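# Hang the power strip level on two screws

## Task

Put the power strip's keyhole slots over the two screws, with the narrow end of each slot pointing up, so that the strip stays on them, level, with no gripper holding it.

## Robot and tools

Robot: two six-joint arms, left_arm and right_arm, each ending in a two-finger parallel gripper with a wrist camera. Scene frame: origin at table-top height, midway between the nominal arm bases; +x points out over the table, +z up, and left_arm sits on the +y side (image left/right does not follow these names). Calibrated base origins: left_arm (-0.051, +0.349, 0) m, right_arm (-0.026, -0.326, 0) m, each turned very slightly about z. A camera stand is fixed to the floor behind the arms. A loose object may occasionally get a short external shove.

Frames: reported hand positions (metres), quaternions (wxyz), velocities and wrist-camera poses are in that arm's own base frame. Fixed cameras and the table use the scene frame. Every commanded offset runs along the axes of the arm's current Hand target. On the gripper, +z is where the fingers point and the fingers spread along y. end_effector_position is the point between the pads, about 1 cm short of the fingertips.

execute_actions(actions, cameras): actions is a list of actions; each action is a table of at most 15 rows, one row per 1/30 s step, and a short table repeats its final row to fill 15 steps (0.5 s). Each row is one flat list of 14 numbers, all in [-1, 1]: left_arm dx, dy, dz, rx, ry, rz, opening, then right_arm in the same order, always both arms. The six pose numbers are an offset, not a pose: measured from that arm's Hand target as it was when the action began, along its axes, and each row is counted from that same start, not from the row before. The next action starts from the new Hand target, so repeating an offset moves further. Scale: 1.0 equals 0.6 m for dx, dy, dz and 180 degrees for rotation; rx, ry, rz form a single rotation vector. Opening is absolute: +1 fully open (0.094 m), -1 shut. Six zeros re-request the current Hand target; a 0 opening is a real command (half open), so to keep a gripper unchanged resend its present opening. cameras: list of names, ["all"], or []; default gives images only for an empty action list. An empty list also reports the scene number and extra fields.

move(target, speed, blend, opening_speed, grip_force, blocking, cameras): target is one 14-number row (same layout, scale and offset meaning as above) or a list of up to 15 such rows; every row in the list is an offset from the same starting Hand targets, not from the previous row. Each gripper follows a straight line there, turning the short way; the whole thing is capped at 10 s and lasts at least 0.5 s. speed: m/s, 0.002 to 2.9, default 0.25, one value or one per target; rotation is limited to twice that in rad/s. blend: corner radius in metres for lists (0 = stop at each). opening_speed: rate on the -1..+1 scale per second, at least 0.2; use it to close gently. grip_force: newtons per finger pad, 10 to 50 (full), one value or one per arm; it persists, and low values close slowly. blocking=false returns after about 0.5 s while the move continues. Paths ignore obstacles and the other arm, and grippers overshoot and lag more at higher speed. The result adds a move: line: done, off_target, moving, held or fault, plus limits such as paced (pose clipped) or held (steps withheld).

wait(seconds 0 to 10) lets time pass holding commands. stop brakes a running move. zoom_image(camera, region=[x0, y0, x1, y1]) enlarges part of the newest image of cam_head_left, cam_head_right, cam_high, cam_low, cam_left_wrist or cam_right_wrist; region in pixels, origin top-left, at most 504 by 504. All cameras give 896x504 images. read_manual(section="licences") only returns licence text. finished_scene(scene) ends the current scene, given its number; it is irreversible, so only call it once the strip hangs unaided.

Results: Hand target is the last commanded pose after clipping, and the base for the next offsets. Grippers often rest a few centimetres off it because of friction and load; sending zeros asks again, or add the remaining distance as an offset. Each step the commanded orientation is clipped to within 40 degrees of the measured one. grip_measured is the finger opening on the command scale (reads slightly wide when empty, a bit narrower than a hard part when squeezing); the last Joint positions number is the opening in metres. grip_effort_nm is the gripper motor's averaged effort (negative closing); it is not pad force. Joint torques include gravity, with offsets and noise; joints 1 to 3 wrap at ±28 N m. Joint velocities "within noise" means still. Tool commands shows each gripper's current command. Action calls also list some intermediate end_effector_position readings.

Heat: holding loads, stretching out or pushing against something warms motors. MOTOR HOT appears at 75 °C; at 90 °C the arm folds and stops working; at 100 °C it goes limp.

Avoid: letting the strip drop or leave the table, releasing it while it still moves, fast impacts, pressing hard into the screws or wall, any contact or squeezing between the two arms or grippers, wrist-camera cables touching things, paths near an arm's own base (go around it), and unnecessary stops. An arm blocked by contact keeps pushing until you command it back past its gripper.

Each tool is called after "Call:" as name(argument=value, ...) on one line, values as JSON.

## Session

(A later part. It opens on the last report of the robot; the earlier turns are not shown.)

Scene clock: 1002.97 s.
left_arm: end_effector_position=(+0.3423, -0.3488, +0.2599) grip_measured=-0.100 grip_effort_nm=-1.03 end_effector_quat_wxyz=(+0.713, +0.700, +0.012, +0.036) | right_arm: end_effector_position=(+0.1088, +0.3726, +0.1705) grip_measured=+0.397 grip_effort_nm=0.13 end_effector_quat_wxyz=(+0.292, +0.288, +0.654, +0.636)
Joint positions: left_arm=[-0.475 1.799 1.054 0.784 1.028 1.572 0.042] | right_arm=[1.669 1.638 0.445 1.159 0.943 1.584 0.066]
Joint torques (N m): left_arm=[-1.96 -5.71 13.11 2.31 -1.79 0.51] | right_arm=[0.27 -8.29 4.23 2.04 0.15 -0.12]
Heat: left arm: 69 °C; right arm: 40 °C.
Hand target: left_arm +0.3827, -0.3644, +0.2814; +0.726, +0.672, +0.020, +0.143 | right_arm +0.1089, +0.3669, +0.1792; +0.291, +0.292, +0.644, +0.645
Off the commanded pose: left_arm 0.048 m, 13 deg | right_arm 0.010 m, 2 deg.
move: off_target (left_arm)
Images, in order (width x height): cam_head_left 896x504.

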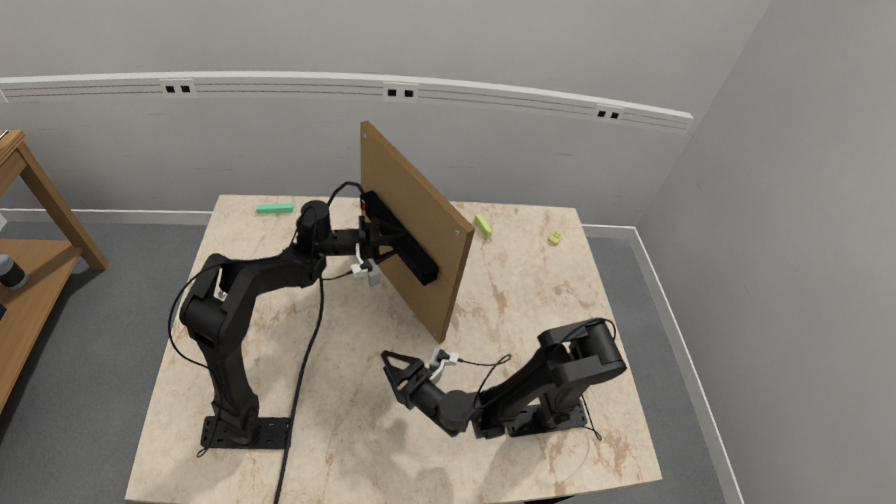

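Call:
move(target=[0.003,0.006,0.006,0,0.0,0.012,-0.4,0,0,0,0,0,0,0.4], speed=0.02)

Call:
move(target=[0.003,0.006,0.010,0,0,0.008,-0.4,0,0,0,0,0,0,0.4], speed=0.02, cameras=["cam_head_left"])

Call:
zoom_image(camera="cam_head_left", region=[320, 160, 460, 300])

Scene clock: 1009.13 s.
left_arm: end_effector_position=(+0.3424, -0.3487, +0.2584) grip_measured=-0.100 grip_effort_nm=-1.03 end_effector_quat_wxyz=(+0.712, +0.701, +0.006, +0.041) | right_arm: end_effector_position=(+0.1088, +0.3726, +0.1705) grip_measured=+0.397 grip_effort_nm=0.13 end_effector_quat_wxyz=(+0.292, +0.288, +0.654, +0.636)
Joint positions: left_arm=[-0.475 1.801 1.054 0.78 1.03 1.592 0.042] | right_arm=[1.669 1.638 0.445 1.159 0.943 1.584 0.066]
Joint torques (N m): left_arm=[-2.35 -5.97 14.37 2.23 -1.83 0.62] | right_arm=[0.35 -8.27 4.15 2.08 0.14 -0.12]
Heat: left arm: 69 °C; right arm: 40 °C.
Hand target: left_arm +0.3845, -0.3672, +0.2855; +0.723, +0.673, +0.008, +0.156 | right_arm +0.1089, +0.3669, +0.1792; +0.291, +0.292, +0.644, +0.645
Off the commanded pose: left_arm 0.053 m, 14 deg | right_arm 0.010 m, 2 deg.
move: off_target (left_arm)

Scene clock: 1010.40 s.
left_arm: end_effector_position=(+0.3423, -0.3492, +0.2576) grip_measured=-0.100 grip_effort_nm=-1.03 end_effector_quat_wxyz=(+0.709, +0.704, +0.001, +0.041) | right_arm: end_effector_position=(+0.1088, +0.3726, +0.1705) grip_measured=+0.397 grip_effort_nm=0.13 end_effector_quat_wxyz=(+0.292, +0.288, +0.654, +0.636)
Joint positions: left_arm=[-0.475 1.801 1.061 0.758 1.036 1.612 0.042] | right_arm=[1.669 1.638 0.445 1.159 0.943 1.584 0.066]
Joint torques (N m): left_arm=[-3.03 -5.98 15.53 2.27 -1.95 0.65] | right_arm=[0.27 -8.31 4.3 2.04 0.12 -0.1]
Heat: left arm: 69 °C; right arm: 40 °C.
Hand target: left_arm +0.3868, -0.3725, +0.2899; +0.721, +0.673, -0.001, +0.166 | right_arm +0.1089, +0.3669, +0.1792; +0.291, +0.292, +0.644, +0.645
Off the commanded pose: left_arm 0.060 m, 15 deg | right_arm 0.010 m, 2 deg.
move: off_target (left_arm)
Images, in order (width x height): cam_head_left 896x504.

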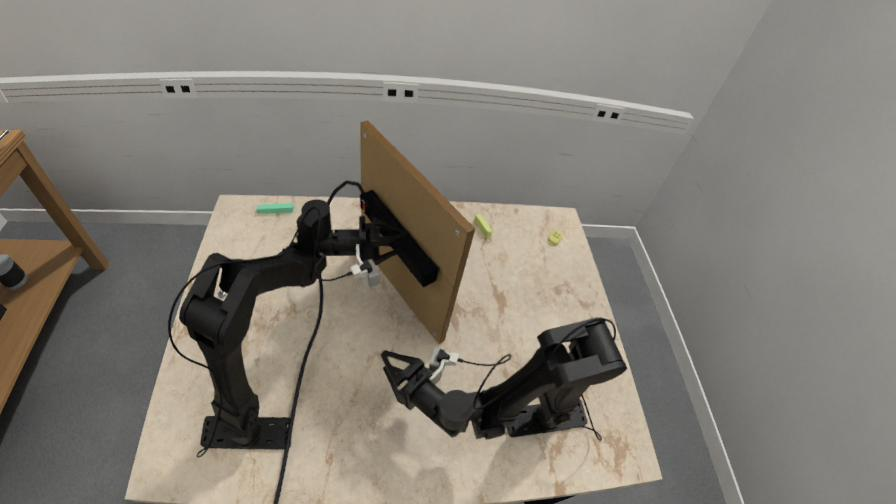

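Scaled by 3.600 from the camera's 896x504 image, which has a finer 1280x720 frame.

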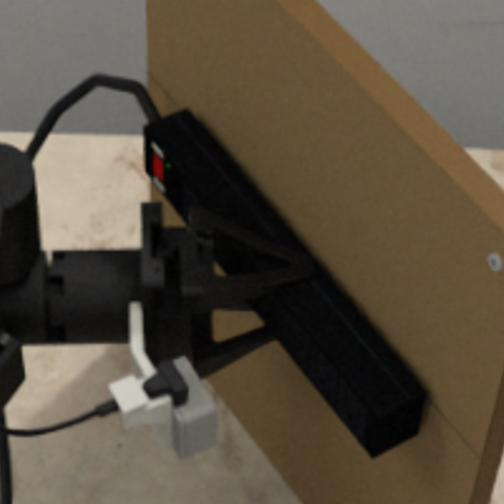

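Call:
move(target=[0.004,0.004,-0.006,0,0.02,0,-0.4,0,0,0,0,0,0,0.4], speed=0.02)

Call:
move(target=[0.006,0.004,0.0,0,0.02,0,-0.4,0,0,0,0,0,0,0.4], speed=0.02, cameras=["cam_head_left"])

Call:
zoom_image(camera="cam_head_left", region=[320, 160, 460, 300])

Scene clock: 1016.13 s.
left_arm: end_effector_position=(+0.3430, -0.3489, +0.2577) grip_measured=-0.100 grip_effort_nm=-1.03 end_effector_quat_wxyz=(+0.709, +0.704, +0.003, +0.043) | right_arm: end_effector_position=(+0.1088, +0.3726, +0.1705) grip_measured=+0.397 grip_effort_nm=0.13 end_effector_quat_wxyz=(+0.292, +0.288, +0.654, +0.636)
Joint positions: left_arm=[-0.474 1.801 1.061 0.758 1.033 1.612 0.042] | right_arm=[1.669 1.638 0.445 1.159 0.943 1.584 0.066]
Joint torques (N m): left_arm=[-3.3 -8.39 12.63 2.36 -2.43 0.58] | right_arm=[0.2 -8.28 4.21 2.05 0.11 -0.12]
Heat: left arm: 68 °C; right arm: 40 °C.
Hand target: left_arm +0.3877, -0.3683, +0.2924; +0.721, +0.667, +0.022, +0.187 | right_arm +0.1089, +0.3669, +0.1792; +0.291, +0.292, +0.644, +0.645
Off the commanded pose: left_arm 0.060 m, 17 deg | right_arm 0.010 m, 2 deg.
move: off_target (left_arm)

Scene clock: 1018.57 s.
left_arm: end_effector_position=(+0.3433, -0.3491, +0.2584) grip_measured=-0.100 grip_effort_nm=-1.03 end_effector_quat_wxyz=(+0.704, +0.708, +0.013, +0.047) | right_arm: end_effector_position=(+0.1088, +0.3726, +0.1705) grip_measured=+0.397 grip_effort_nm=0.13 end_effector_quat_wxyz=(+0.292, +0.288, +0.654, +0.636)
Joint positions: left_arm=[-0.479 1.783 1.059 0.718 1.007 1.623 0.042] | right_arm=[1.669 1.638 0.445 1.159 0.943 1.584 0.066]
Joint torques (N m): left_arm=[-3.62 -9.03 11.29 2.69 -2.72 0.47] | right_arm=[0.32 -8.43 4.04 2.07 0.15 -0.12]
Heat: left arm: 69 °C; right arm: 40 °C.
Hand target: left_arm +0.3904, -0.3673, +0.2955; +0.720, +0.661, +0.044, +0.207 | right_arm +0.1089, +0.3669, +0.1792; +0.291, +0.292, +0.644, +0.645
Off the commanded pose: left_arm 0.063 m, 20 deg | right_arm 0.010 m, 2 deg.
move: off_target (left_arm)
Images, in order (width x height): cam_head_left 896x504.

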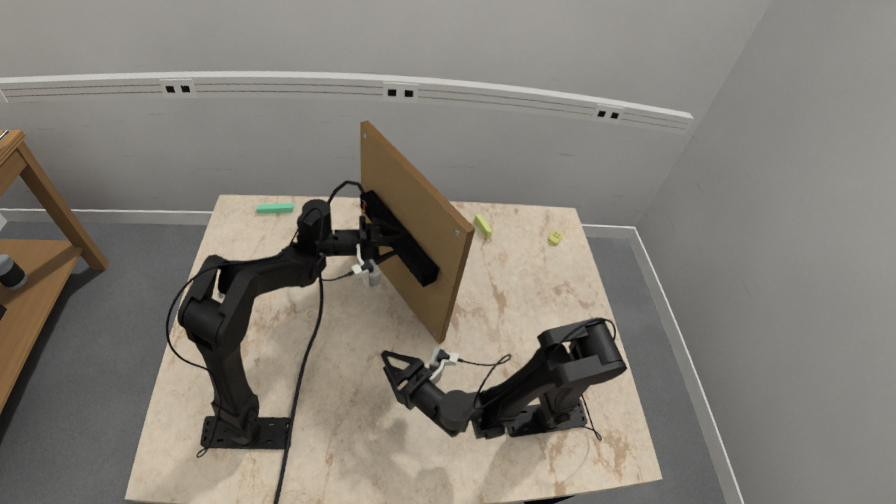

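Scaled by 3.600 from the camera's 896x504 image, which has a finer 1280x720 frame.

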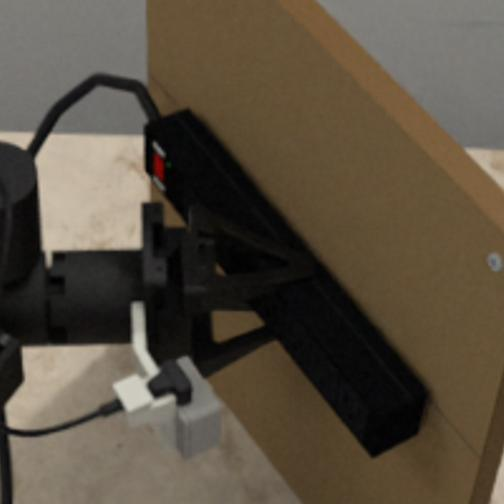

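Call:
move(target=[0.004,0.006,-0.004,0,0.01,0.0,-0.4,0,0,0,0,0,0,0.4], speed=0.02)

Call:
move(target=[0.006,0.008,0.003,0,0.01,0.004,-0.4,0,0,0,0,0,0,0.4], speed=0.02)

Call:
move(target=[0.006,0.008,0.003,0,0,0.004,-0.4,0,0,0,0,0,0,0.4], speed=0.02, cameras=["cam_head_left"])

Call:
zoom_image(camera="cam_head_left", region=[320, 160, 460, 300])

Scene clock: 1023.87 s.
left_arm: end_effector_position=(+0.3435, -0.3489, +0.2591) grip_measured=-0.100 grip_effort_nm=-1.03 end_effector_quat_wxyz=(+0.702, +0.709, +0.020, +0.056) | right_arm: end_effector_position=(+0.1088, +0.3726, +0.1705) grip_measured=+0.397 grip_effort_nm=0.13 end_effector_quat_wxyz=(+0.292, +0.288, +0.654, +0.636)
Joint positions: left_arm=[-0.485 1.768 1.049 0.707 0.98 1.632 0.042] | right_arm=[1.669 1.638 0.445 1.159 0.943 1.584 0.066]
Joint torques (N m): left_arm=[-3.32 -9.58 10.92 2.77 -2.77 0.35] | right_arm=[0.35 -8.31 4.25 2.02 0.14 -0.13]
Heat: left arm: 69 °C; right arm: 40 °C.
Hand target: left_arm +0.3909, -0.3640, +0.2993; +0.719, +0.657, +0.056, +0.218 | right_arm +0.1089, +0.3669, +0.1792; +0.291, +0.292, +0.644, +0.645
Off the commanded pose: left_arm 0.064 m, 20 deg | right_arm 0.010 m, 2 deg.
move: off_target (left_arm)

Scene clock: 1026.10 s.
left_arm: end_effector_position=(+0.3435, -0.3488, +0.2597) grip_measured=-0.100 grip_effort_nm=-1.03 end_effector_quat_wxyz=(+0.699, +0.711, +0.029, +0.069) | right_arm: end_effector_position=(+0.1088, +0.3726, +0.1705) grip_measured=+0.397 grip_effort_nm=0.13 end_effector_quat_wxyz=(+0.292, +0.288, +0.654, +0.636)
Joint positions: left_arm=[-0.494 1.747 1.033 0.694 0.938 1.644 0.042] | right_arm=[1.669 1.638 0.445 1.159 0.943 1.584 0.066]
Joint torques (N m): left_arm=[-3.26 -9.06 12.1 2.84 -2.75 0.32] | right_arm=[0.24 -8.24 4 2.03 0.1 -0.14]
Heat: left arm: 70 °C; right arm: 40 °C.
Hand target: left_arm +0.3936, -0.3641, +0.3049; +0.717, +0.654, +0.063, +0.233 | right_arm +0.1089, +0.3669, +0.1792; +0.291, +0.292, +0.644, +0.645
Off the commanded pose: left_arm 0.069 m, 20 deg | right_arm 0.010 m, 2 deg.
move: off_target (left_arm)

Scene clock: 1027.63 s.
left_arm: end_effector_position=(+0.3436, -0.3486, +0.2602) grip_measured=-0.100 grip_effort_nm=-1.03 end_effector_quat_wxyz=(+0.695, +0.713, +0.037, +0.079) | right_arm: end_effector_position=(+0.1088, +0.3726, +0.1705) grip_measured=+0.397 grip_effort_nm=0.13 end_effector_quat_wxyz=(+0.292, +0.288, +0.654, +0.636)
Joint positions: left_arm=[-0.501 1.729 1.024 0.671 0.904 1.657 0.042] | right_arm=[1.669 1.638 0.445 1.159 0.943 1.584 0.066]
Joint torques (N m): left_arm=[-2.61 -8.02 13.89 2.94 -2.52 0.31] | right_arm=[0.27 -8.17 4.27 2.06 0.13 -0.13]
Heat: left arm: 71 °C; right arm: 40 °C.
Hand target: left_arm +0.3964, -0.3639, +0.3105; +0.715, +0.655, +0.059, +0.237 | right_arm +0.1089, +0.3669, +0.1792; +0.291, +0.292, +0.644, +0.645
Off the commanded pose: left_arm 0.074 m, 20 deg | right_arm 0.010 m, 2 deg.
move: off_target (left_arm)
Images, in order (width x height): cam_head_left 896x504.

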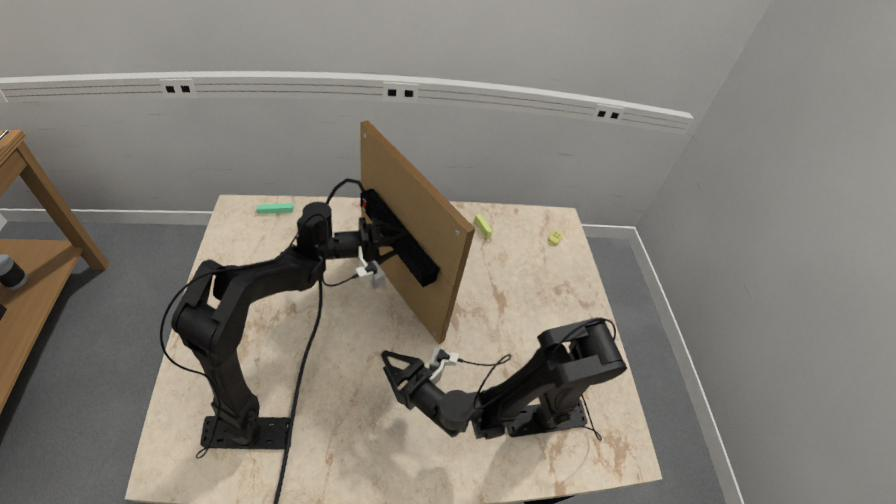

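Scaled by 3.600 from the camera's 896x504 image, which has a finer 1280x720 frame.

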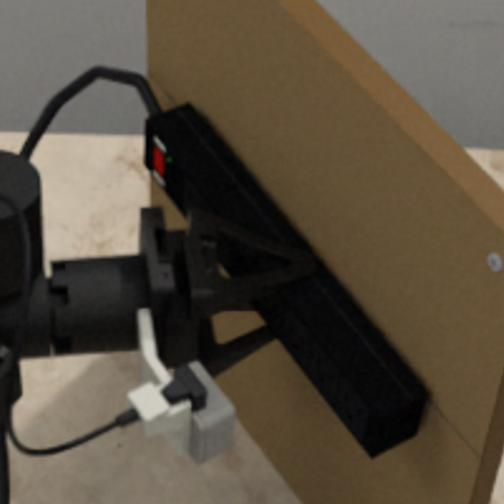

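Call:
move(target=[0.00,-0.006,0.008,0,0,-0.02,-0.4,0,0,0,0,0,0,0.4], speed=0.02)

Call:
move(target=[0.0,-0.006,0.006,0,-0.004,-0.015,-0.4,0,0,0,0,0,0,0.4], speed=0.02)

Call:
move(target=[0.0,-0.006,0.003,0,0,-0.01,-0.4,0,0,0,0,0,0,0.4], speed=0.02, cameras=["cam_head_left"])

Call:
zoom_image(camera="cam_head_left", region=[320, 160, 460, 300])

Scene clock: 1032.80 s.
left_arm: end_effector_position=(+0.3440, -0.3488, +0.2593) grip_measured=-0.100 grip_effort_nm=-1.03 end_effector_quat_wxyz=(+0.693, +0.715, +0.056, +0.067) | right_arm: end_effector_position=(+0.1088, +0.3726, +0.1705) grip_measured=+0.397 grip_effort_nm=0.13 end_effector_quat_wxyz=(+0.292, +0.288, +0.654, +0.636)
Joint positions: left_arm=[-0.504 1.723 1.024 0.651 0.891 1.627 0.042] | right_arm=[1.669 1.638 0.445 1.159 0.943 1.584 0.066]
Joint torques (N m): left_arm=[-2.95 -6.32 14.64 3.17 -2.44 0.05] | right_arm=[0.24 -8.23 4.22 2.05 0.13 -0.11]
Heat: left arm: 73 °C; right arm: 40 °C.
Hand target: left_arm +0.3992, -0.3684, +0.3076; +0.722, +0.653, +0.079, +0.214 | right_arm +0.1089, +0.3669, +0.1792; +0.291, +0.292, +0.644, +0.645
Off the commanded pose: left_arm 0.076 m, 19 deg | right_arm 0.010 m, 2 deg.
move: off_target (left_arm)

Scene clock: 1034.53 s.
left_arm: end_effector_position=(+0.3439, -0.3492, +0.2575) grip_measured=-0.100 grip_effort_nm=-1.03 end_effector_quat_wxyz=(+0.695, +0.714, +0.066, +0.052) | right_arm: end_effector_position=(+0.1088, +0.3726, +0.1705) grip_measured=+0.397 grip_effort_nm=0.13 end_effector_quat_wxyz=(+0.292, +0.288, +0.654, +0.636)
Joint positions: left_arm=[-0.502 1.732 1.024 0.663 0.901 1.588 0.042] | right_arm=[1.669 1.638 0.445 1.159 0.943 1.584 0.066]
Joint torques (N m): left_arm=[-3.08 -5.55 15.42 3.15 -2.44 -0.03] | right_arm=[0.34 -8.25 4.14 2.04 0.12 -0.16]
Heat: left arm: 73 °C; right arm: 40 °C.
Hand target: left_arm +0.4014, -0.3719, +0.3046; +0.728, +0.652, +0.090, +0.193 | right_arm +0.1089, +0.3669, +0.1792; +0.291, +0.292, +0.644, +0.645
Off the commanded pose: left_arm 0.078 m, 18 deg | right_arm 0.010 m, 2 deg.
move: off_target (left_arm)

Scene clock: 1036.20 s.
left_arm: end_effector_position=(+0.3440, -0.3493, +0.2569) grip_measured=-0.100 grip_effort_nm=-1.03 end_effector_quat_wxyz=(+0.698, +0.712, +0.070, +0.043) | right_arm: end_effector_position=(+0.1088, +0.3726, +0.1705) grip_measured=+0.397 grip_effort_nm=0.13 end_effector_quat_wxyz=(+0.292, +0.288, +0.654, +0.636)
Joint positions: left_arm=[-0.5 1.739 1.024 0.678 0.911 1.563 0.042] | right_arm=[1.669 1.638 0.445 1.159 0.943 1.584 0.066]
Joint torques (N m): left_arm=[-3.44 -5.26 15.43 3.11 -2.53 -0.09] | right_arm=[0.35 -8.29 4.16 2.03 0.15 -0.12]
Heat: left arm: 73 °C; right arm: 40 °C.
Hand target: left_arm +0.4027, -0.3738, +0.3013; +0.731, +0.650, +0.100, +0.182 | right_arm +0.1089, +0.3669, +0.1792; +0.291, +0.292, +0.644, +0.645
Off the commanded pose: left_arm 0.078 m, 18 deg | right_arm 0.010 m, 2 deg.
move: off_target (left_arm)
Images, in order (width x height): cam_head_left 896x504.

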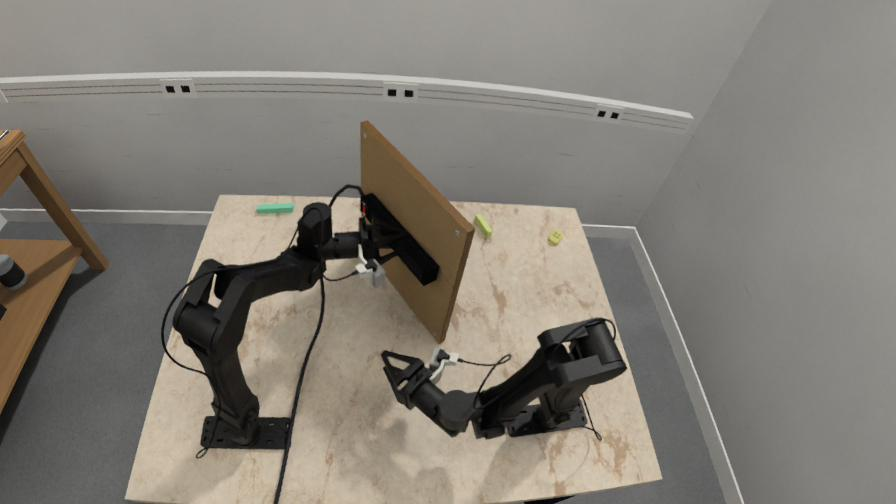

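Scaled by 3.600 from the camera's 896x504 image, which has a finer 1280x720 frame.

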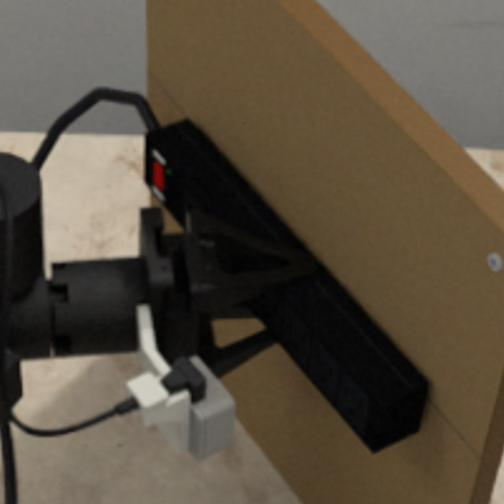

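Call:
move(target=[-0.015,0.0,-0.006,0,-0.012,0.012,-0.4,0,0,0,0,0,0,0.4], speed=0.02)

Call:
move(target=[-0.010,0.004,0.0,0,-0.012,0.012,-0.4,0,0,0,0,0,0,0.4], speed=0.02)

Call:
move(target=[-0.008,0.004,0.0,0,-0.01,0.01,-0.4,0,0,0,0,0,0,0.4], speed=0.02, cameras=["cam_head_left"])

Call:
zoom_image(camera="cam_head_left", region=[320, 160, 460, 300])

Scene clock: 1042.17 s.
left_arm: end_effector_position=(+0.3438, -0.3491, +0.2571) grip_measured=-0.100 grip_effort_nm=-1.03 end_effector_quat_wxyz=(+0.698, +0.711, +0.067, +0.043) | right_arm: end_effector_position=(+0.1088, +0.3726, +0.1705) grip_measured=+0.397 grip_effort_nm=0.13 end_effector_quat_wxyz=(+0.292, +0.288, +0.654, +0.636)
Joint positions: left_arm=[-0.499 1.74 1.024 0.681 0.915 1.566 0.042] | right_arm=[1.669 1.638 0.445 1.159 0.943 1.584 0.066]
Joint torques (N m): left_arm=[-4.05 -5.59 14.91 3.06 -2.29 0.27] | right_arm=[0.21 -8.29 4.08 2.04 0.12 -0.11]
Heat: left arm: 75 °C; right arm: 40 °C. Fold the left arm in close to its base, or ease its load, before you think long.
Hand target: left_arm +0.3930, -0.3741, +0.3001; +0.729, +0.655, +0.074, +0.183 | right_arm +0.1089, +0.3669, +0.1792; +0.291, +0.292, +0.644, +0.645
Off the commanded pose: left_arm 0.070 m, 18 deg | right_arm 0.010 m, 2 deg.
MOTOR HOT: joint 4 (wrist pitch) of the left arm reports 75 °C; the controller's stop level is 90 °C. To cool a motor, set the load down, stop pushing, or move to a pose that needs little force.
move: off_target (left_arm)

Scene clock: 1043.87 s.
left_arm: end_effector_position=(+0.3435, -0.3491, +0.2568) grip_measured=-0.100 grip_effort_nm=-1.03 end_effector_quat_wxyz=(+0.698, +0.712, +0.065, +0.044) | right_arm: end_effector_position=(+0.1088, +0.3726, +0.1705) grip_measured=+0.397 grip_effort_nm=0.13 end_effector_quat_wxyz=(+0.292, +0.288, +0.654, +0.636)
Joint positions: left_arm=[-0.499 1.74 1.024 0.68 0.917 1.572 0.042] | right_arm=[1.669 1.638 0.445 1.159 0.943 1.584 0.066]
Joint torques (N m): left_arm=[-4.37 -5.59 15.64 2.98 -2.03 0.58] | right_arm=[0.29 -8.17 4.19 2.07 0.11 -0.1]
Heat: left arm: 75 °C; right arm: 40 °C. Fold the left arm in close to its base, or ease its load, before you think long.
Hand target: left_arm +0.3871, -0.3762, +0.3015; +0.727, +0.660, +0.048, +0.184 | right_arm +0.1089, +0.3669, +0.1792; +0.291, +0.292, +0.644, +0.645
Off the commanded pose: left_arm 0.068 m, 18 deg | right_arm 0.010 m, 2 deg.
MOTOR HOT: still on. Joint 4 (wrist pitch) of the left arm reports 75 °C.
move: off_target (left_arm)

Scene clock: 1045.40 s.
left_arm: end_effector_position=(+0.3429, -0.3494, +0.2582) grip_measured=-0.100 grip_effort_nm=-1.03 end_effector_quat_wxyz=(+0.698, +0.712, +0.051, +0.055) | right_arm: end_effector_position=(+0.1088, +0.3726, +0.1705) grip_measured=+0.397 grip_effort_nm=0.13 end_effector_quat_wxyz=(+0.292, +0.288, +0.654, +0.636)
Joint positions: left_arm=[-0.499 1.74 1.026 0.684 0.922 1.603 0.042] | right_arm=[1.669 1.638 0.445 1.159 0.943 1.584 0.066]
Joint torques (N m): left_arm=[-4.55 -5.5 16.12 2.89 -1.83 0.59] | right_arm=[0.21 -8.31 4.16 2.03 0.12 -0.14]
Heat: left arm: 75 °C; right arm: 40 °C. Fold the left arm in close to its base, or ease its load, before you think long.
Hand target: left_arm +0.3821, -0.3776, +0.3032; +0.724, +0.664, +0.026, +0.186 | right_arm +0.1089, +0.3669, +0.1792; +0.291, +0.292, +0.644, +0.645
Off the commanded pose: left_arm 0.066 m, 16 deg | right_arm 0.010 m, 2 deg.
MOTOR HOT: still on. Joint 4 (wrist pitch) of the left arm reports 75 °C.
move: off_target (left_arm)
Images, in order (width x height): cam_head_left 896x504.

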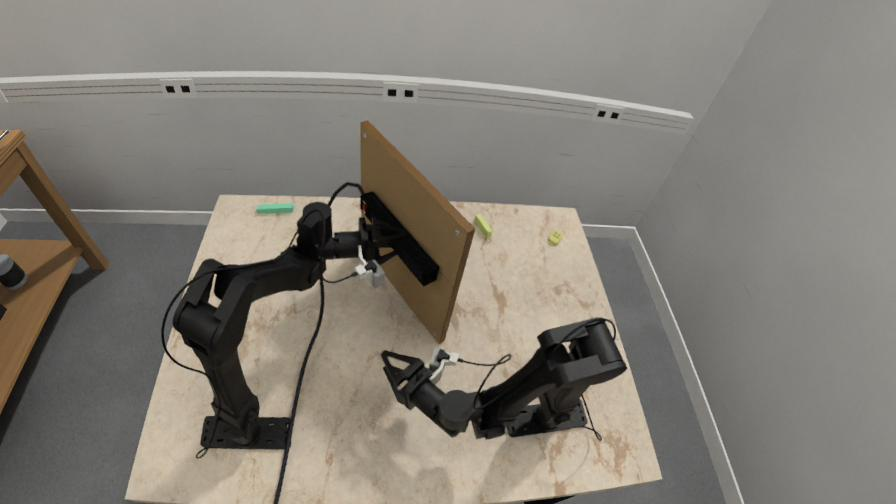

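Scaled by 3.600 from the camera's 896x504 image, which has a finer 1280x720 frame.

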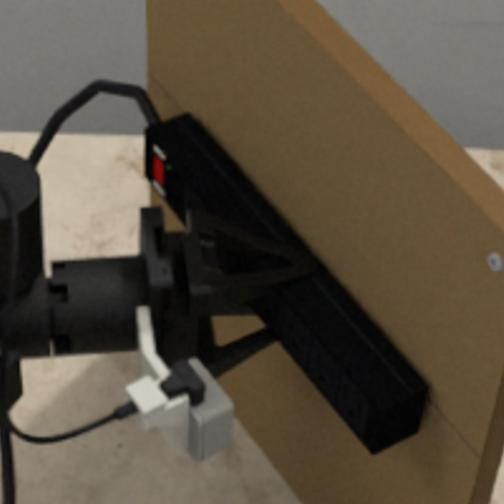

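Call:
move(target=[-0.003,0.002,0.0,0,-0.008,0.008,-0.4,0,0,0,0,0,0,0.4], speed=0.02)

Call:
move(target=[-0.003,0.002,0.0,0,-0.006,0.008,-0.4,0,0,0,0,0,0,0.4], speed=0.02)

Call:
move(target=[-0.003,-0.02,0.0,0,-0.006,0.004,-0.4,0,0,0,0,0,0,0.4], speed=0.02, cameras=["cam_head_left"])

Call:
zoom_image(camera="cam_head_left", region=[320, 160, 460, 300])

Scene clock: 1050.83 s.
left_arm: end_effector_position=(+0.3424, -0.3498, +0.2589) grip_measured=-0.100 grip_effort_nm=-1.03 end_effector_quat_wxyz=(+0.698, +0.712, +0.041, +0.059) | right_arm: end_effector_position=(+0.1088, +0.3726, +0.1705) grip_measured=+0.397 grip_effort_nm=0.13 end_effector_quat_wxyz=(+0.292, +0.288, +0.654, +0.636)
Joint positions: left_arm=[-0.498 1.742 1.032 0.68 0.931 1.623 0.042] | right_arm=[1.669 1.638 0.445 1.159 0.943 1.584 0.066]
Joint torques (N m): left_arm=[-4.36 -5.33 16.55 2.84 -1.68 0.66] | right_arm=[0.24 -8.12 4.18 2.05 0.14 -0.1]
Heat: left arm: 74 °C; right arm: 40 °C. Fold the left arm in close to its base, or ease its load, before you think long.
Hand target: left_arm +0.3801, -0.3781, +0.3039; +0.722, +0.666, +0.009, +0.186 | right_arm +0.1089, +0.3669, +0.1792; +0.291, +0.292, +0.644, +0.645
Off the commanded pose: left_arm 0.065 m, 16 deg | right_arm 0.010 m, 2 deg.
MOTOR HOT: still on. Joint 4 (wrist pitch) of the left arm reports 74 °C.
move: off_target (left_arm)

Scene clock: 1052.30 s.
left_arm: end_effector_position=(+0.3423, -0.3499, +0.2594) grip_measured=-0.100 grip_effort_nm=-1.03 end_effector_quat_wxyz=(+0.696, +0.715, +0.034, +0.061) | right_arm: end_effector_position=(+0.1088, +0.3726, +0.1705) grip_measured=+0.397 grip_effort_nm=0.13 end_effector_quat_wxyz=(+0.292, +0.288, +0.654, +0.636)
Joint positions: left_arm=[-0.496 1.742 1.042 0.659 0.94 1.644 0.042] | right_arm=[1.669 1.638 0.445 1.159 0.943 1.584 0.066]
Joint torques (N m): left_arm=[-4.36 -5.29 16.54 2.9 -1.58 0.73] | right_arm=[0.13 -8.28 4.11 2.04 0.13 -0.12]
Heat: left arm: 74 °C; right arm: 40 °C. Fold the left arm in close to its base, or ease its load, before you think long.
Hand target: left_arm +0.3782, -0.3785, +0.3046; +0.720, +0.668, -0.006, +0.189 | right_arm +0.1089, +0.3669, +0.1792; +0.291, +0.292, +0.644, +0.645
Off the commanded pose: left_arm 0.064 m, 17 deg | right_arm 0.010 m, 2 deg.
MOTOR HOT: still on. Joint 4 (wrist pitch) of the left arm reports 74 °C.
move: off_target (left_arm)

Scene clock: 1053.90 s.
left_arm: end_effector_position=(+0.3419, -0.3499, +0.2562) grip_measured=-0.100 grip_effort_nm=-1.03 end_effector_quat_wxyz=(+0.700, +0.711, +0.009, +0.063) | right_arm: end_effector_position=(+0.1088, +0.3726, +0.1705) grip_measured=+0.397 grip_effort_nm=0.13 end_effector_quat_wxyz=(+0.292, +0.288, +0.654, +0.636)
Joint positions: left_arm=[-0.488 1.77 1.045 0.703 0.981 1.665 0.042] | right_arm=[1.669 1.638 0.445 1.159 0.943 1.584 0.066]
Joint torques (N m): left_arm=[-4.49 -4.85 16.05 2.74 -1.71 0.69] | right_arm=[0.31 -8.4 4.16 2.04 0.12 -0.13]
Heat: left arm: 74 °C; right arm: 40 °C. Fold the left arm in close to its base, or ease its load, before you think long.
Hand target: left_arm +0.3799, -0.3793, +0.2927; +0.719, +0.670, -0.017, +0.187 | right_arm +0.1089, +0.3669, +0.1792; +0.291, +0.292, +0.644, +0.645
Off the commanded pose: left_arm 0.060 m, 16 deg | right_arm 0.010 m, 2 deg.
MOTOR HOT: still on. Joint 4 (wrist pitch) of the left arm reports 74 °C.
move: off_target (left_arm)
Images, in order (width x height): cam_head_left 896x504.

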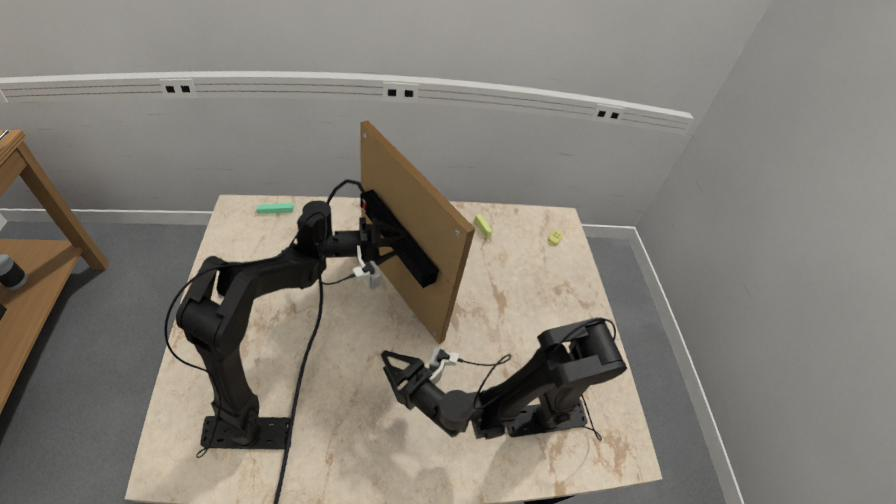

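Scaled by 3.600 from the camera's 896x504 image, which has a finer 1280x720 frame.

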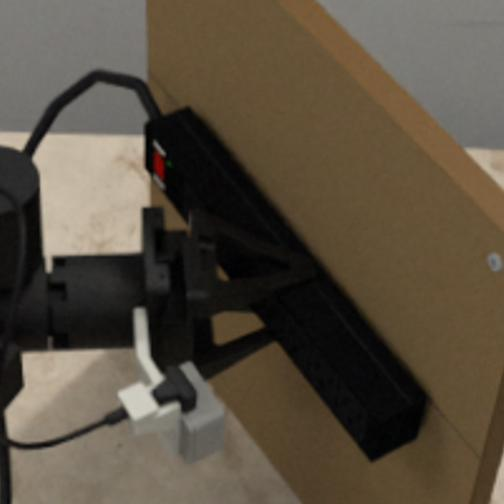

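Call:
move(target=[-0.02,0.0,-0.2,0,0,0,-0.4,0,0,0,0,0,0,0.4], speed=0.12)

Call:
move(target=[[0,0.06,-0.05,-0.15,0,0,-0.4,0,0,0,0,0,0,0.4],[0,0.12,-0.05,-0.3,0,0,-0.4,0,0,0,0,0,0,0.4]], speed=0.25, cameras=["cam_head_left","cam_head_right"])

Scene clock: 1061.30 s.
left_arm: end_effector_position=(+0.3475, -0.2699, +0.2541) grip_measured=-0.100 grip_effort_nm=-1.03 end_effector_quat_wxyz=(+0.709, +0.688, +0.018, +0.153) | right_arm: end_effector_position=(+0.1088, +0.3726, +0.1705) grip_measured=+0.397 grip_effort_nm=0.13 end_effector_quat_wxyz=(+0.292, +0.288, +0.654, +0.636)
Joint positions: left_arm=[-0.305 1.655 0.806 0.95 1.025 1.671 0.042] | right_arm=[1.669 1.638 0.445 1.159 0.943 1.584 0.066]
Joint torques (N m): left_arm=[0.49 -10.09 6.94 2.21 0.02 0.11] | right_arm=[0.24 -8.21 4.03 2.06 0.14 -0.09]
Heat: left arm: 74 °C; right arm: 40 °C. Fold the left arm in close to its base, or ease its load, before you think long.
Hand target: left_arm +0.3416, -0.2661, +0.2771; +0.719, +0.670, -0.017, +0.187 | right_arm +0.1089, +0.3669, +0.1792; +0.291, +0.292, +0.644, +0.645
Off the commanded pose: left_arm 0.024 m, 6 deg | right_arm 0.010 m, 2 deg.
MOTOR HOT: still on. Joint 4 (wrist pitch) of the left arm reports 74 °C.
move: off_target (left_arm)

Scene clock: 1065.43 s.
left_arm: end_effector_position=(+0.3408, -0.2434, +0.2716) grip_measured=-0.100 grip_effort_nm=-1.03 end_effector_quat_wxyz=(+0.770, +0.603, +0.200, +0.062) | right_arm: end_effector_position=(+0.1088, +0.3726, +0.1705) grip_measured=+0.397 grip_effort_nm=0.13 end_effector_quat_wxyz=(+0.292, +0.288, +0.654, +0.636)
Joint positions: left_arm=[-0.291 1.596 0.635 1.26 0.857 1.103 0.042] | right_arm=[1.669 1.638 0.445 1.159 0.943 1.584 0.066]
Joint torques (N m): left_arm=[-0.8 -8.94 6.22 4.9 -0.25 0] | right_arm=[0.24 -8.2 4.26 2.07 0.14 -0.15]
Heat: left arm: 82 °C; right arm: 40 °C. Fold the left arm in close to its base, or ease its load, before you think long.
Hand target: left_arm +0.3138, -0.2347, +0.3428; +0.915, +0.380, -0.012, +0.133 | right_arm +0.1089, +0.3669, +0.1792; +0.291, +0.292, +0.644, +0.645
Off the commanded pose: left_arm 0.077 m, 57 deg; orientation clipped | right_arm 0.010 m, 2 deg.
MOTOR HOT: still on. Joint 4 (wrist pitch) of the left arm reports 82 °C.
joint sent to its limit (left arm) — joint 4 (wrist pitch), upper limit. The joint targets are off in position and orientation.
move: off_target (left_arm); limits=paced
Images, in order (width x height): cam_head_left 896x504, cam_head_right 896x504.

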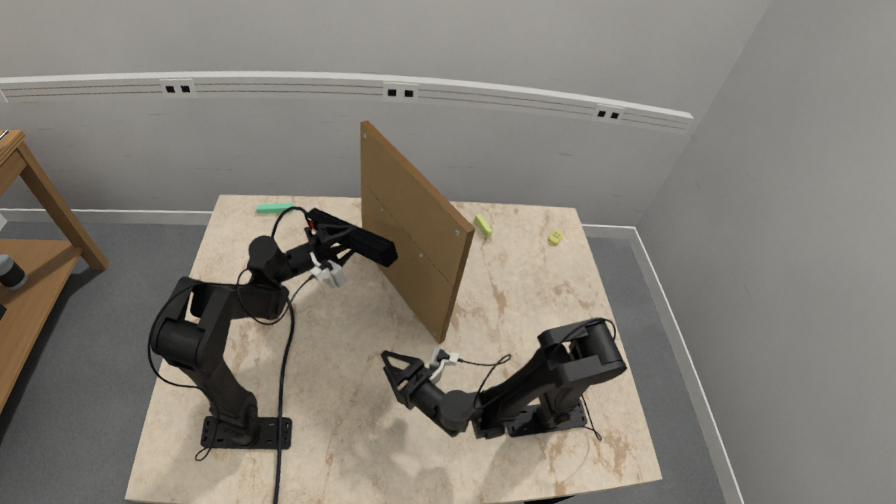

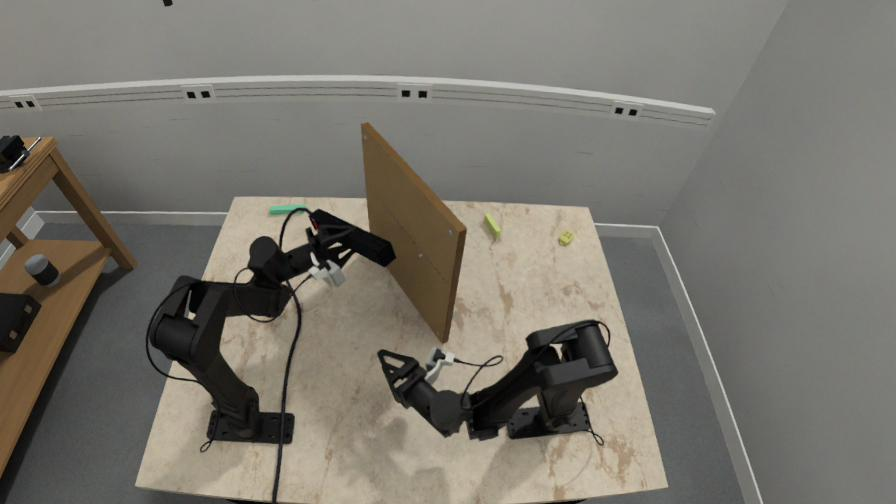

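Call:
move(target=[0.0,-0.10,0.02,0.3,0,0,-0.4,0,0,0,0,0,0,0.4], speed=0.25, cameras=["cam_head_left"])

Call:
zoom_image(camera="cam_head_left", region=[280, 160, 460, 340])

Scene clock: 1070.20 s.
left_arm: end_effector_position=(+0.3291, -0.2794, +0.2745) grip_measured=-0.100 grip_effort_nm=-1.03 end_effector_quat_wxyz=(+0.624, +0.771, +0.096, +0.084) | right_arm: end_effector_position=(+0.1088, +0.3726, +0.1705) grip_measured=+0.397 grip_effort_nm=0.13 end_effector_quat_wxyz=(+0.292, +0.288, +0.654, +0.636)
Joint positions: left_arm=[-0.369 1.457 1.036 0.075 0.916 1.859 0.042] | right_arm=[1.669 1.638 0.445 1.159 0.943 1.584 0.066]
Joint torques (N m): left_arm=[-0.64 -8.18 12.08 2.09 0.22 0.26] | right_arm=[0.25 -8.25 4.18 2.09 0.11 -0.11]
Heat: left arm: 85 °C; right arm: 40 °C. Fold the left arm in close to its base, or ease its load, before you think long.
Hand target: left_arm +0.3299, -0.2836, +0.3097; +0.643, +0.754, +0.050, +0.124 | right_arm +0.1089, +0.3669, +0.1792; +0.291, +0.292, +0.644, +0.645
Off the commanded pose: left_arm 0.035 m, 8 deg | right_arm 0.010 m, 2 deg.
MOTOR HOT: still on. Joint 4 (wrist pitch) of the left arm reports 85 °C.
move: off_target (left_arm)
Images, in order (width x height): cam_head_left 896x504.

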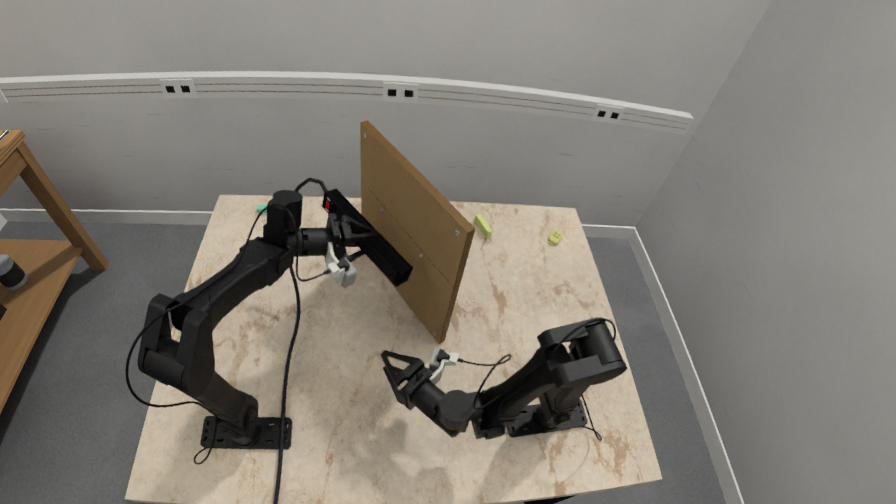

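Scaled by 2.800 from the camera's 896x504 image, which has a finer 1280x720 frame.

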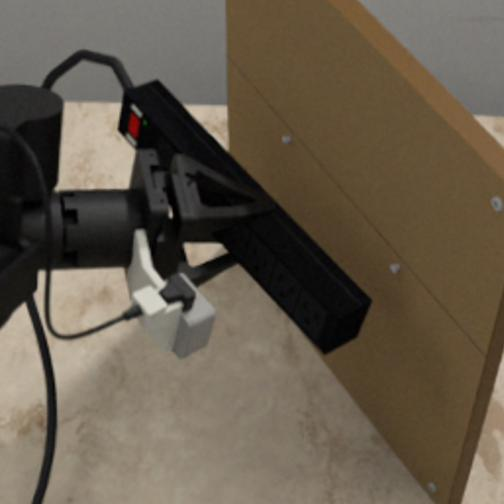

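Call:
wait(seconds=1, cameras=["cam_right_wrist","cam_low"])

Scene clock: 1077.30 s.
left_arm: end_effector_position=(+0.3291, -0.2794, +0.2744) grip_measured=-0.100 grip_effort_nm=-1.03 end_effector_quat_wxyz=(+0.624, +0.771, +0.096, +0.084) | right_arm: end_effector_position=(+0.1088, +0.3726, +0.1705) grip_measured=+0.397 grip_effort_nm=0.13 end_effector_quat_wxyz=(+0.292, +0.288, +0.654, +0.636)
Joint positions: left_arm=[-0.369 1.457 1.036 0.075 0.916 1.859 0.042] | right_arm=[1.669 1.638 0.445 1.159 0.943 1.584 0.066]
Joint torques (N m): left_arm=[-0.64 -8.18 12.07 2.09 0.22 0.26] | right_arm=[0.31 -8.21 4.11 2.06 0.09 -0.15]
Heat: left arm: 80 °C; right arm: 40 °C. Fold the left arm in close to its base, or ease its load, before you think long.
Hand target: left_arm +0.3299, -0.2836, +0.3097; +0.643, +0.754, +0.050, +0.124 | right_arm +0.1089, +0.3669, +0.1792; +0.291, +0.292, +0.644, +0.645
Tool commands: left_gripper/opening=-0.4 right_gripper/opening=+0.4
Off the commanded pose: left_arm 0.036 m, 8 deg | right_arm 0.010 m, 2 deg.
MOTOR HOT: still on. Joint 4 (wrist pitch) of the left arm reports 80 °C.
wait: 1.00 s; at rest from the start
camera_calibration:
cam_right_wrist: T_world_to_cam=[[-0.0183396, -0.0163216, -0.999699, 0.178645], [-0.922683, 0.385412, 0.0106343, -0.00912779], [0.385122, 0.9226, -0.022128, -0.295224], [0, 0, 0, 1]] pos_world=[0.108552, 0.278808, 0.172155]
Images, in order (width x height): cam_low 896x504, cam_right_wrist 896x504.

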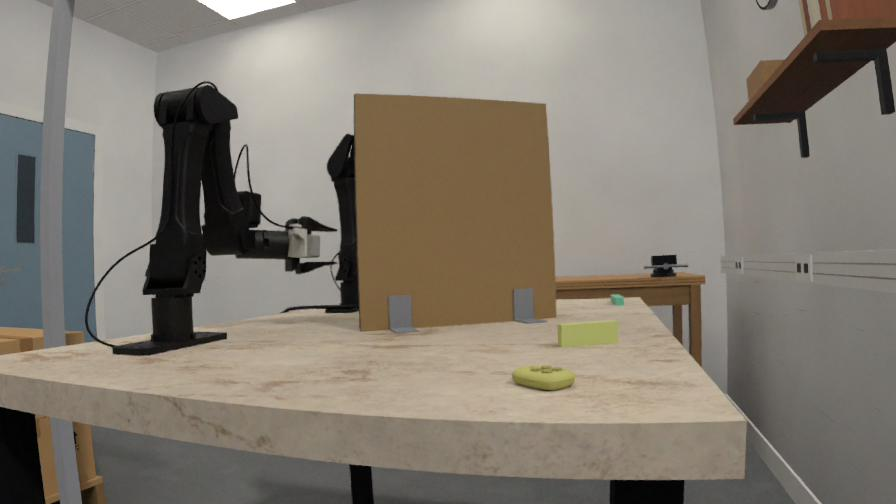

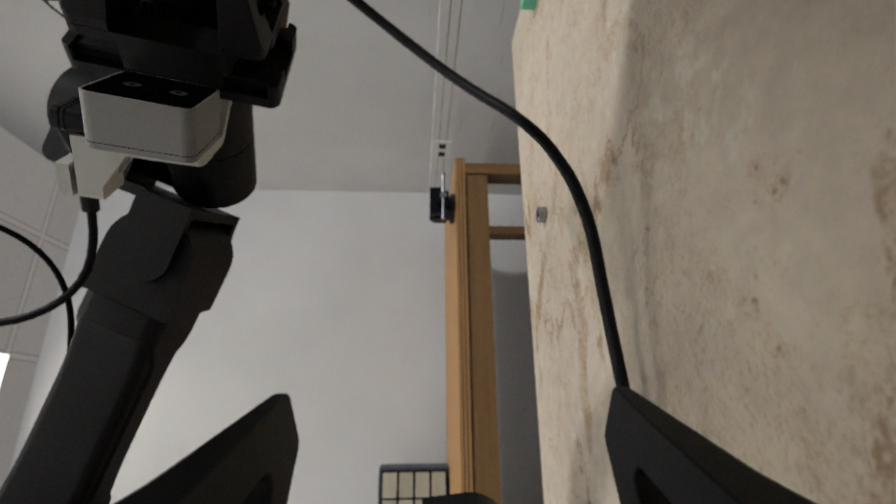

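Call:
move(target=[0,0,0,0,0,0,-0.4,-0.14,0.19,-0.17,0,-0.2,0,0.4], speed=0.2, cameras=["cam_head_left","cam_right_wrist"])

Scene clock: 1084.67 s.
left_arm: end_effector_position=(+0.3291, -0.2794, +0.2743) grip_measured=-0.100 grip_effort_nm=-1.03 end_effector_quat_wxyz=(+0.624, +0.771, +0.096, +0.084) | right_arm: end_effector_position=(+0.0894, +0.2384, +0.2979) grip_measured=+0.397 grip_effort_nm=0.13 end_effector_quat_wxyz=(+0.373, +0.390, +0.588, +0.603)
Joint positions: left_arm=[-0.369 1.457 1.036 0.074 0.916 1.86 0.042] | right_arm=[1.994 0.978 0.458 0.951 1.561 1.172 0.066]
Joint torques (N m): left_arm=[-0.64 -8.2 12.08 2.08 0.22 0.25] | right_arm=[0.4 -1.83 5.81 1.03 -0.22 -0.1]
Heat: left arm: 76 °C; right arm: 40 °C. Fold the left arm in close to its base, or ease its load, before you think long.
Hand target: left_arm +0.3299, -0.2836, +0.3098; +0.643, +0.754, +0.050, +0.124 | right_arm +0.0878, +0.2363, +0.2930; +0.476, +0.476, +0.523, +0.523
Off the commanded pose: left_arm 0.036 m, 8 deg | right_arm 0.006 m, 19 deg.
MOTOR HOT: still on. Joint 4 (wrist pitch) of the left arm reports 76 °C.
joint sent to its limit (right arm) — joint 5 (wrist yaw), upper limit. The joint targets are off in orientation, not in position.
move: off_target (left_arm, right_arm)
camera_calibration:
cam_right_wrist: T_world_to_cam=[[-0.0196923, 0.0413527, -0.998951, 0.289682], [-0.771013, 0.635465, 0.0415048, -0.0590657], [0.636515, 0.771021, 0.0193697, -0.159737], [0, 0, 0, 1]] pos_world=[0.0618389, 0.148715, 0.294923]
Images, in order (width x height): cam_head_left 896x504, cam_right_wrist 896x504.

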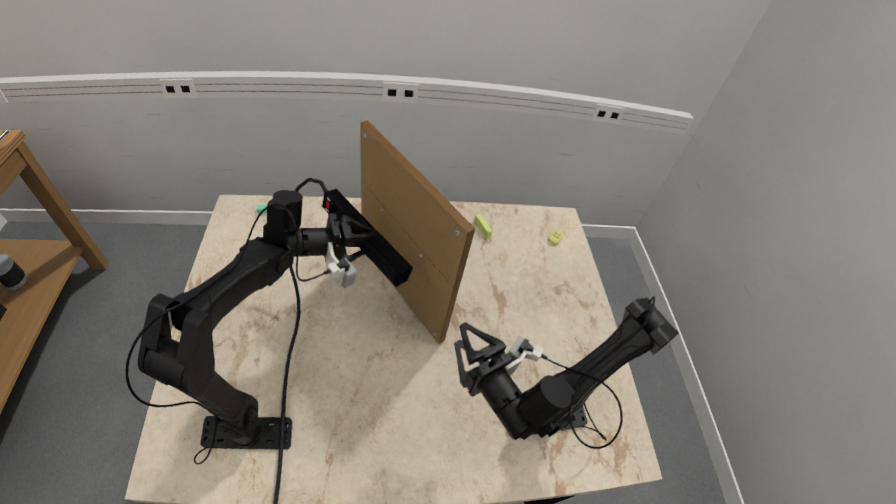

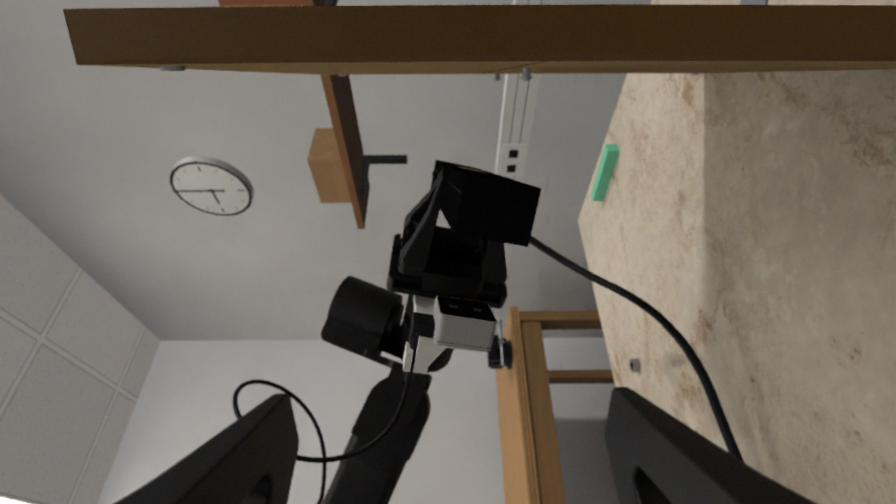

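Call:
move(target=[0,0,-0.14,0,-0.17,0,-0.4,0,0,0,0,0,0,0.4], speed=0.2, cameras=["cam_head_left","cam_right_wrist"])

Call:
zoom_image(camera="cam_right_wrist", region=[350, 80, 650, 380])

Scene clock: 1089.57 s.
left_arm: end_effector_position=(+0.3151, -0.2059, +0.3061) grip_measured=-0.100 grip_effort_nm=-1.03 end_effector_quat_wxyz=(+0.697, +0.716, +0.009, -0.039) | right_arm: end_effector_position=(+0.0894, +0.2384, +0.2979) grip_measured=+0.397 grip_effort_nm=0.13 end_effector_quat_wxyz=(+0.373, +0.389, +0.589, +0.602)
Joint positions: left_arm=[-0.083 1.549 1.169 -0.17 1.525 2.052 0.042] | right_arm=[1.994 0.978 0.458 0.951 1.561 1.17 0.066]
Joint torques (N m): left_arm=[0.53 -8.77 8.1 1.69 0.62 0.28] | right_arm=[0.38 -1.87 5.82 1.08 -0.21 -0.17]
Heat: left arm: 74 °C; right arm: 39 °C. Fold the left arm in close to its base, or ease its load, before you think long.
Hand target: left_arm +0.3088, -0.2032, +0.3217; +0.634, +0.760, -0.121, -0.079 | right_arm +0.0878, +0.2363, +0.2931; +0.476, +0.476, +0.523, +0.523
Off the commanded pose: left_arm 0.017 m, 18 deg | right_arm 0.006 m, 19 deg.
MOTOR HOT: still on. Joint 4 (wrist pitch) of the left arm reports 74 °C.
joint sent to its limit (left arm) — joint 5 (wrist yaw), upper limit; joint 6 (wrist roll), upper limit. The joint targets are off in orientation, not in position.
joint sent to its limit (right arm) — joint 5 (wrist yaw), upper limit. The joint targets are off in orientation, not in position.
move: off_target (left_arm, right_arm)
camera_calibration:
cam_right_wrist: T_world_to_cam=[[-0.0188809, 0.0395115, -0.999041, 0.29013], [-0.771025, 0.635566, 0.039708, -0.0585572], [0.636525, 0.771035, 0.0184643, -0.159476], [0, 0, 0, 1]] pos_world=[0.0618392, 0.148715, 0.295121]
Images, in order (width x height): cam_head_left 896x504, cam_right_wrist 896x504.

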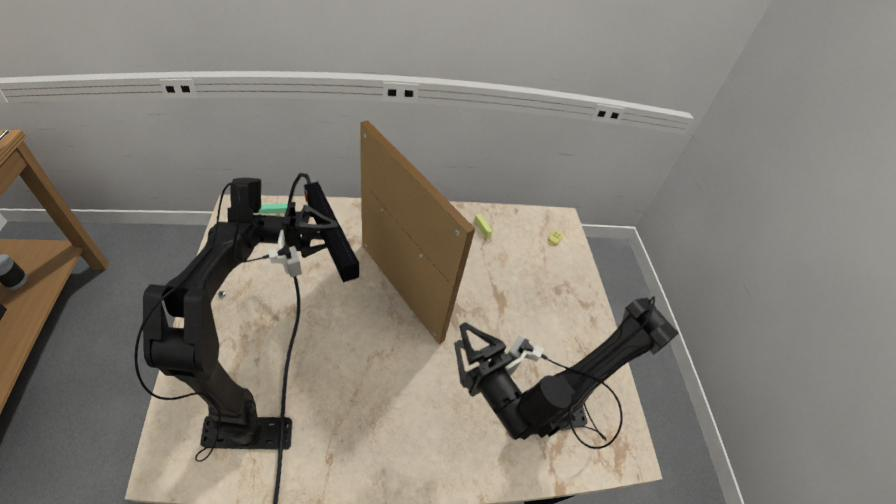

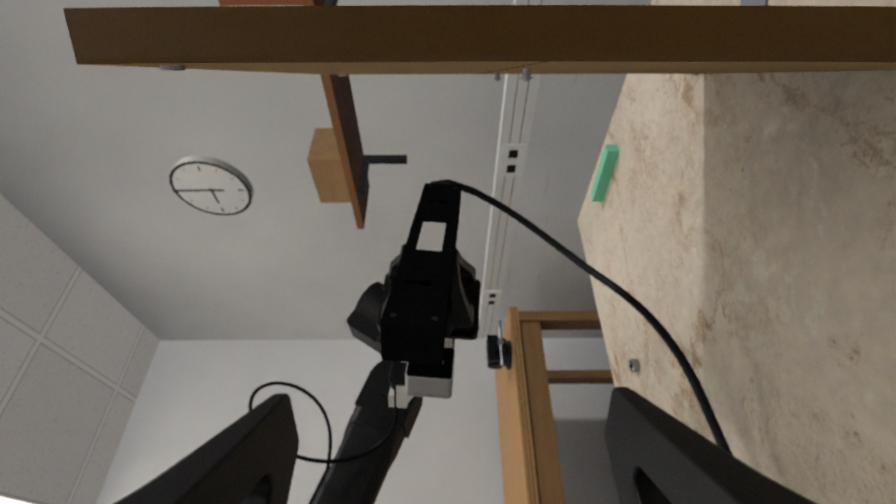

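Scaled by 1.680 from the camera's 896x504 image, which has a finer 1280x720 frame.

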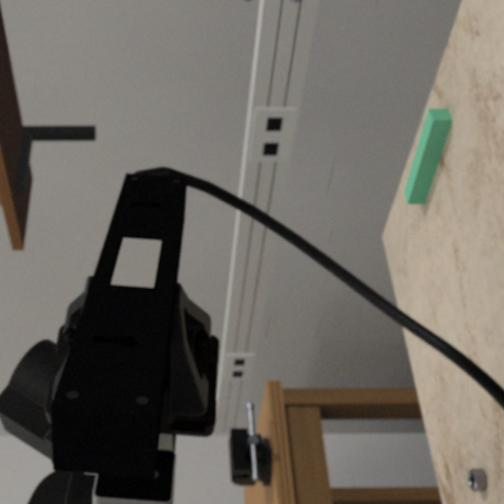

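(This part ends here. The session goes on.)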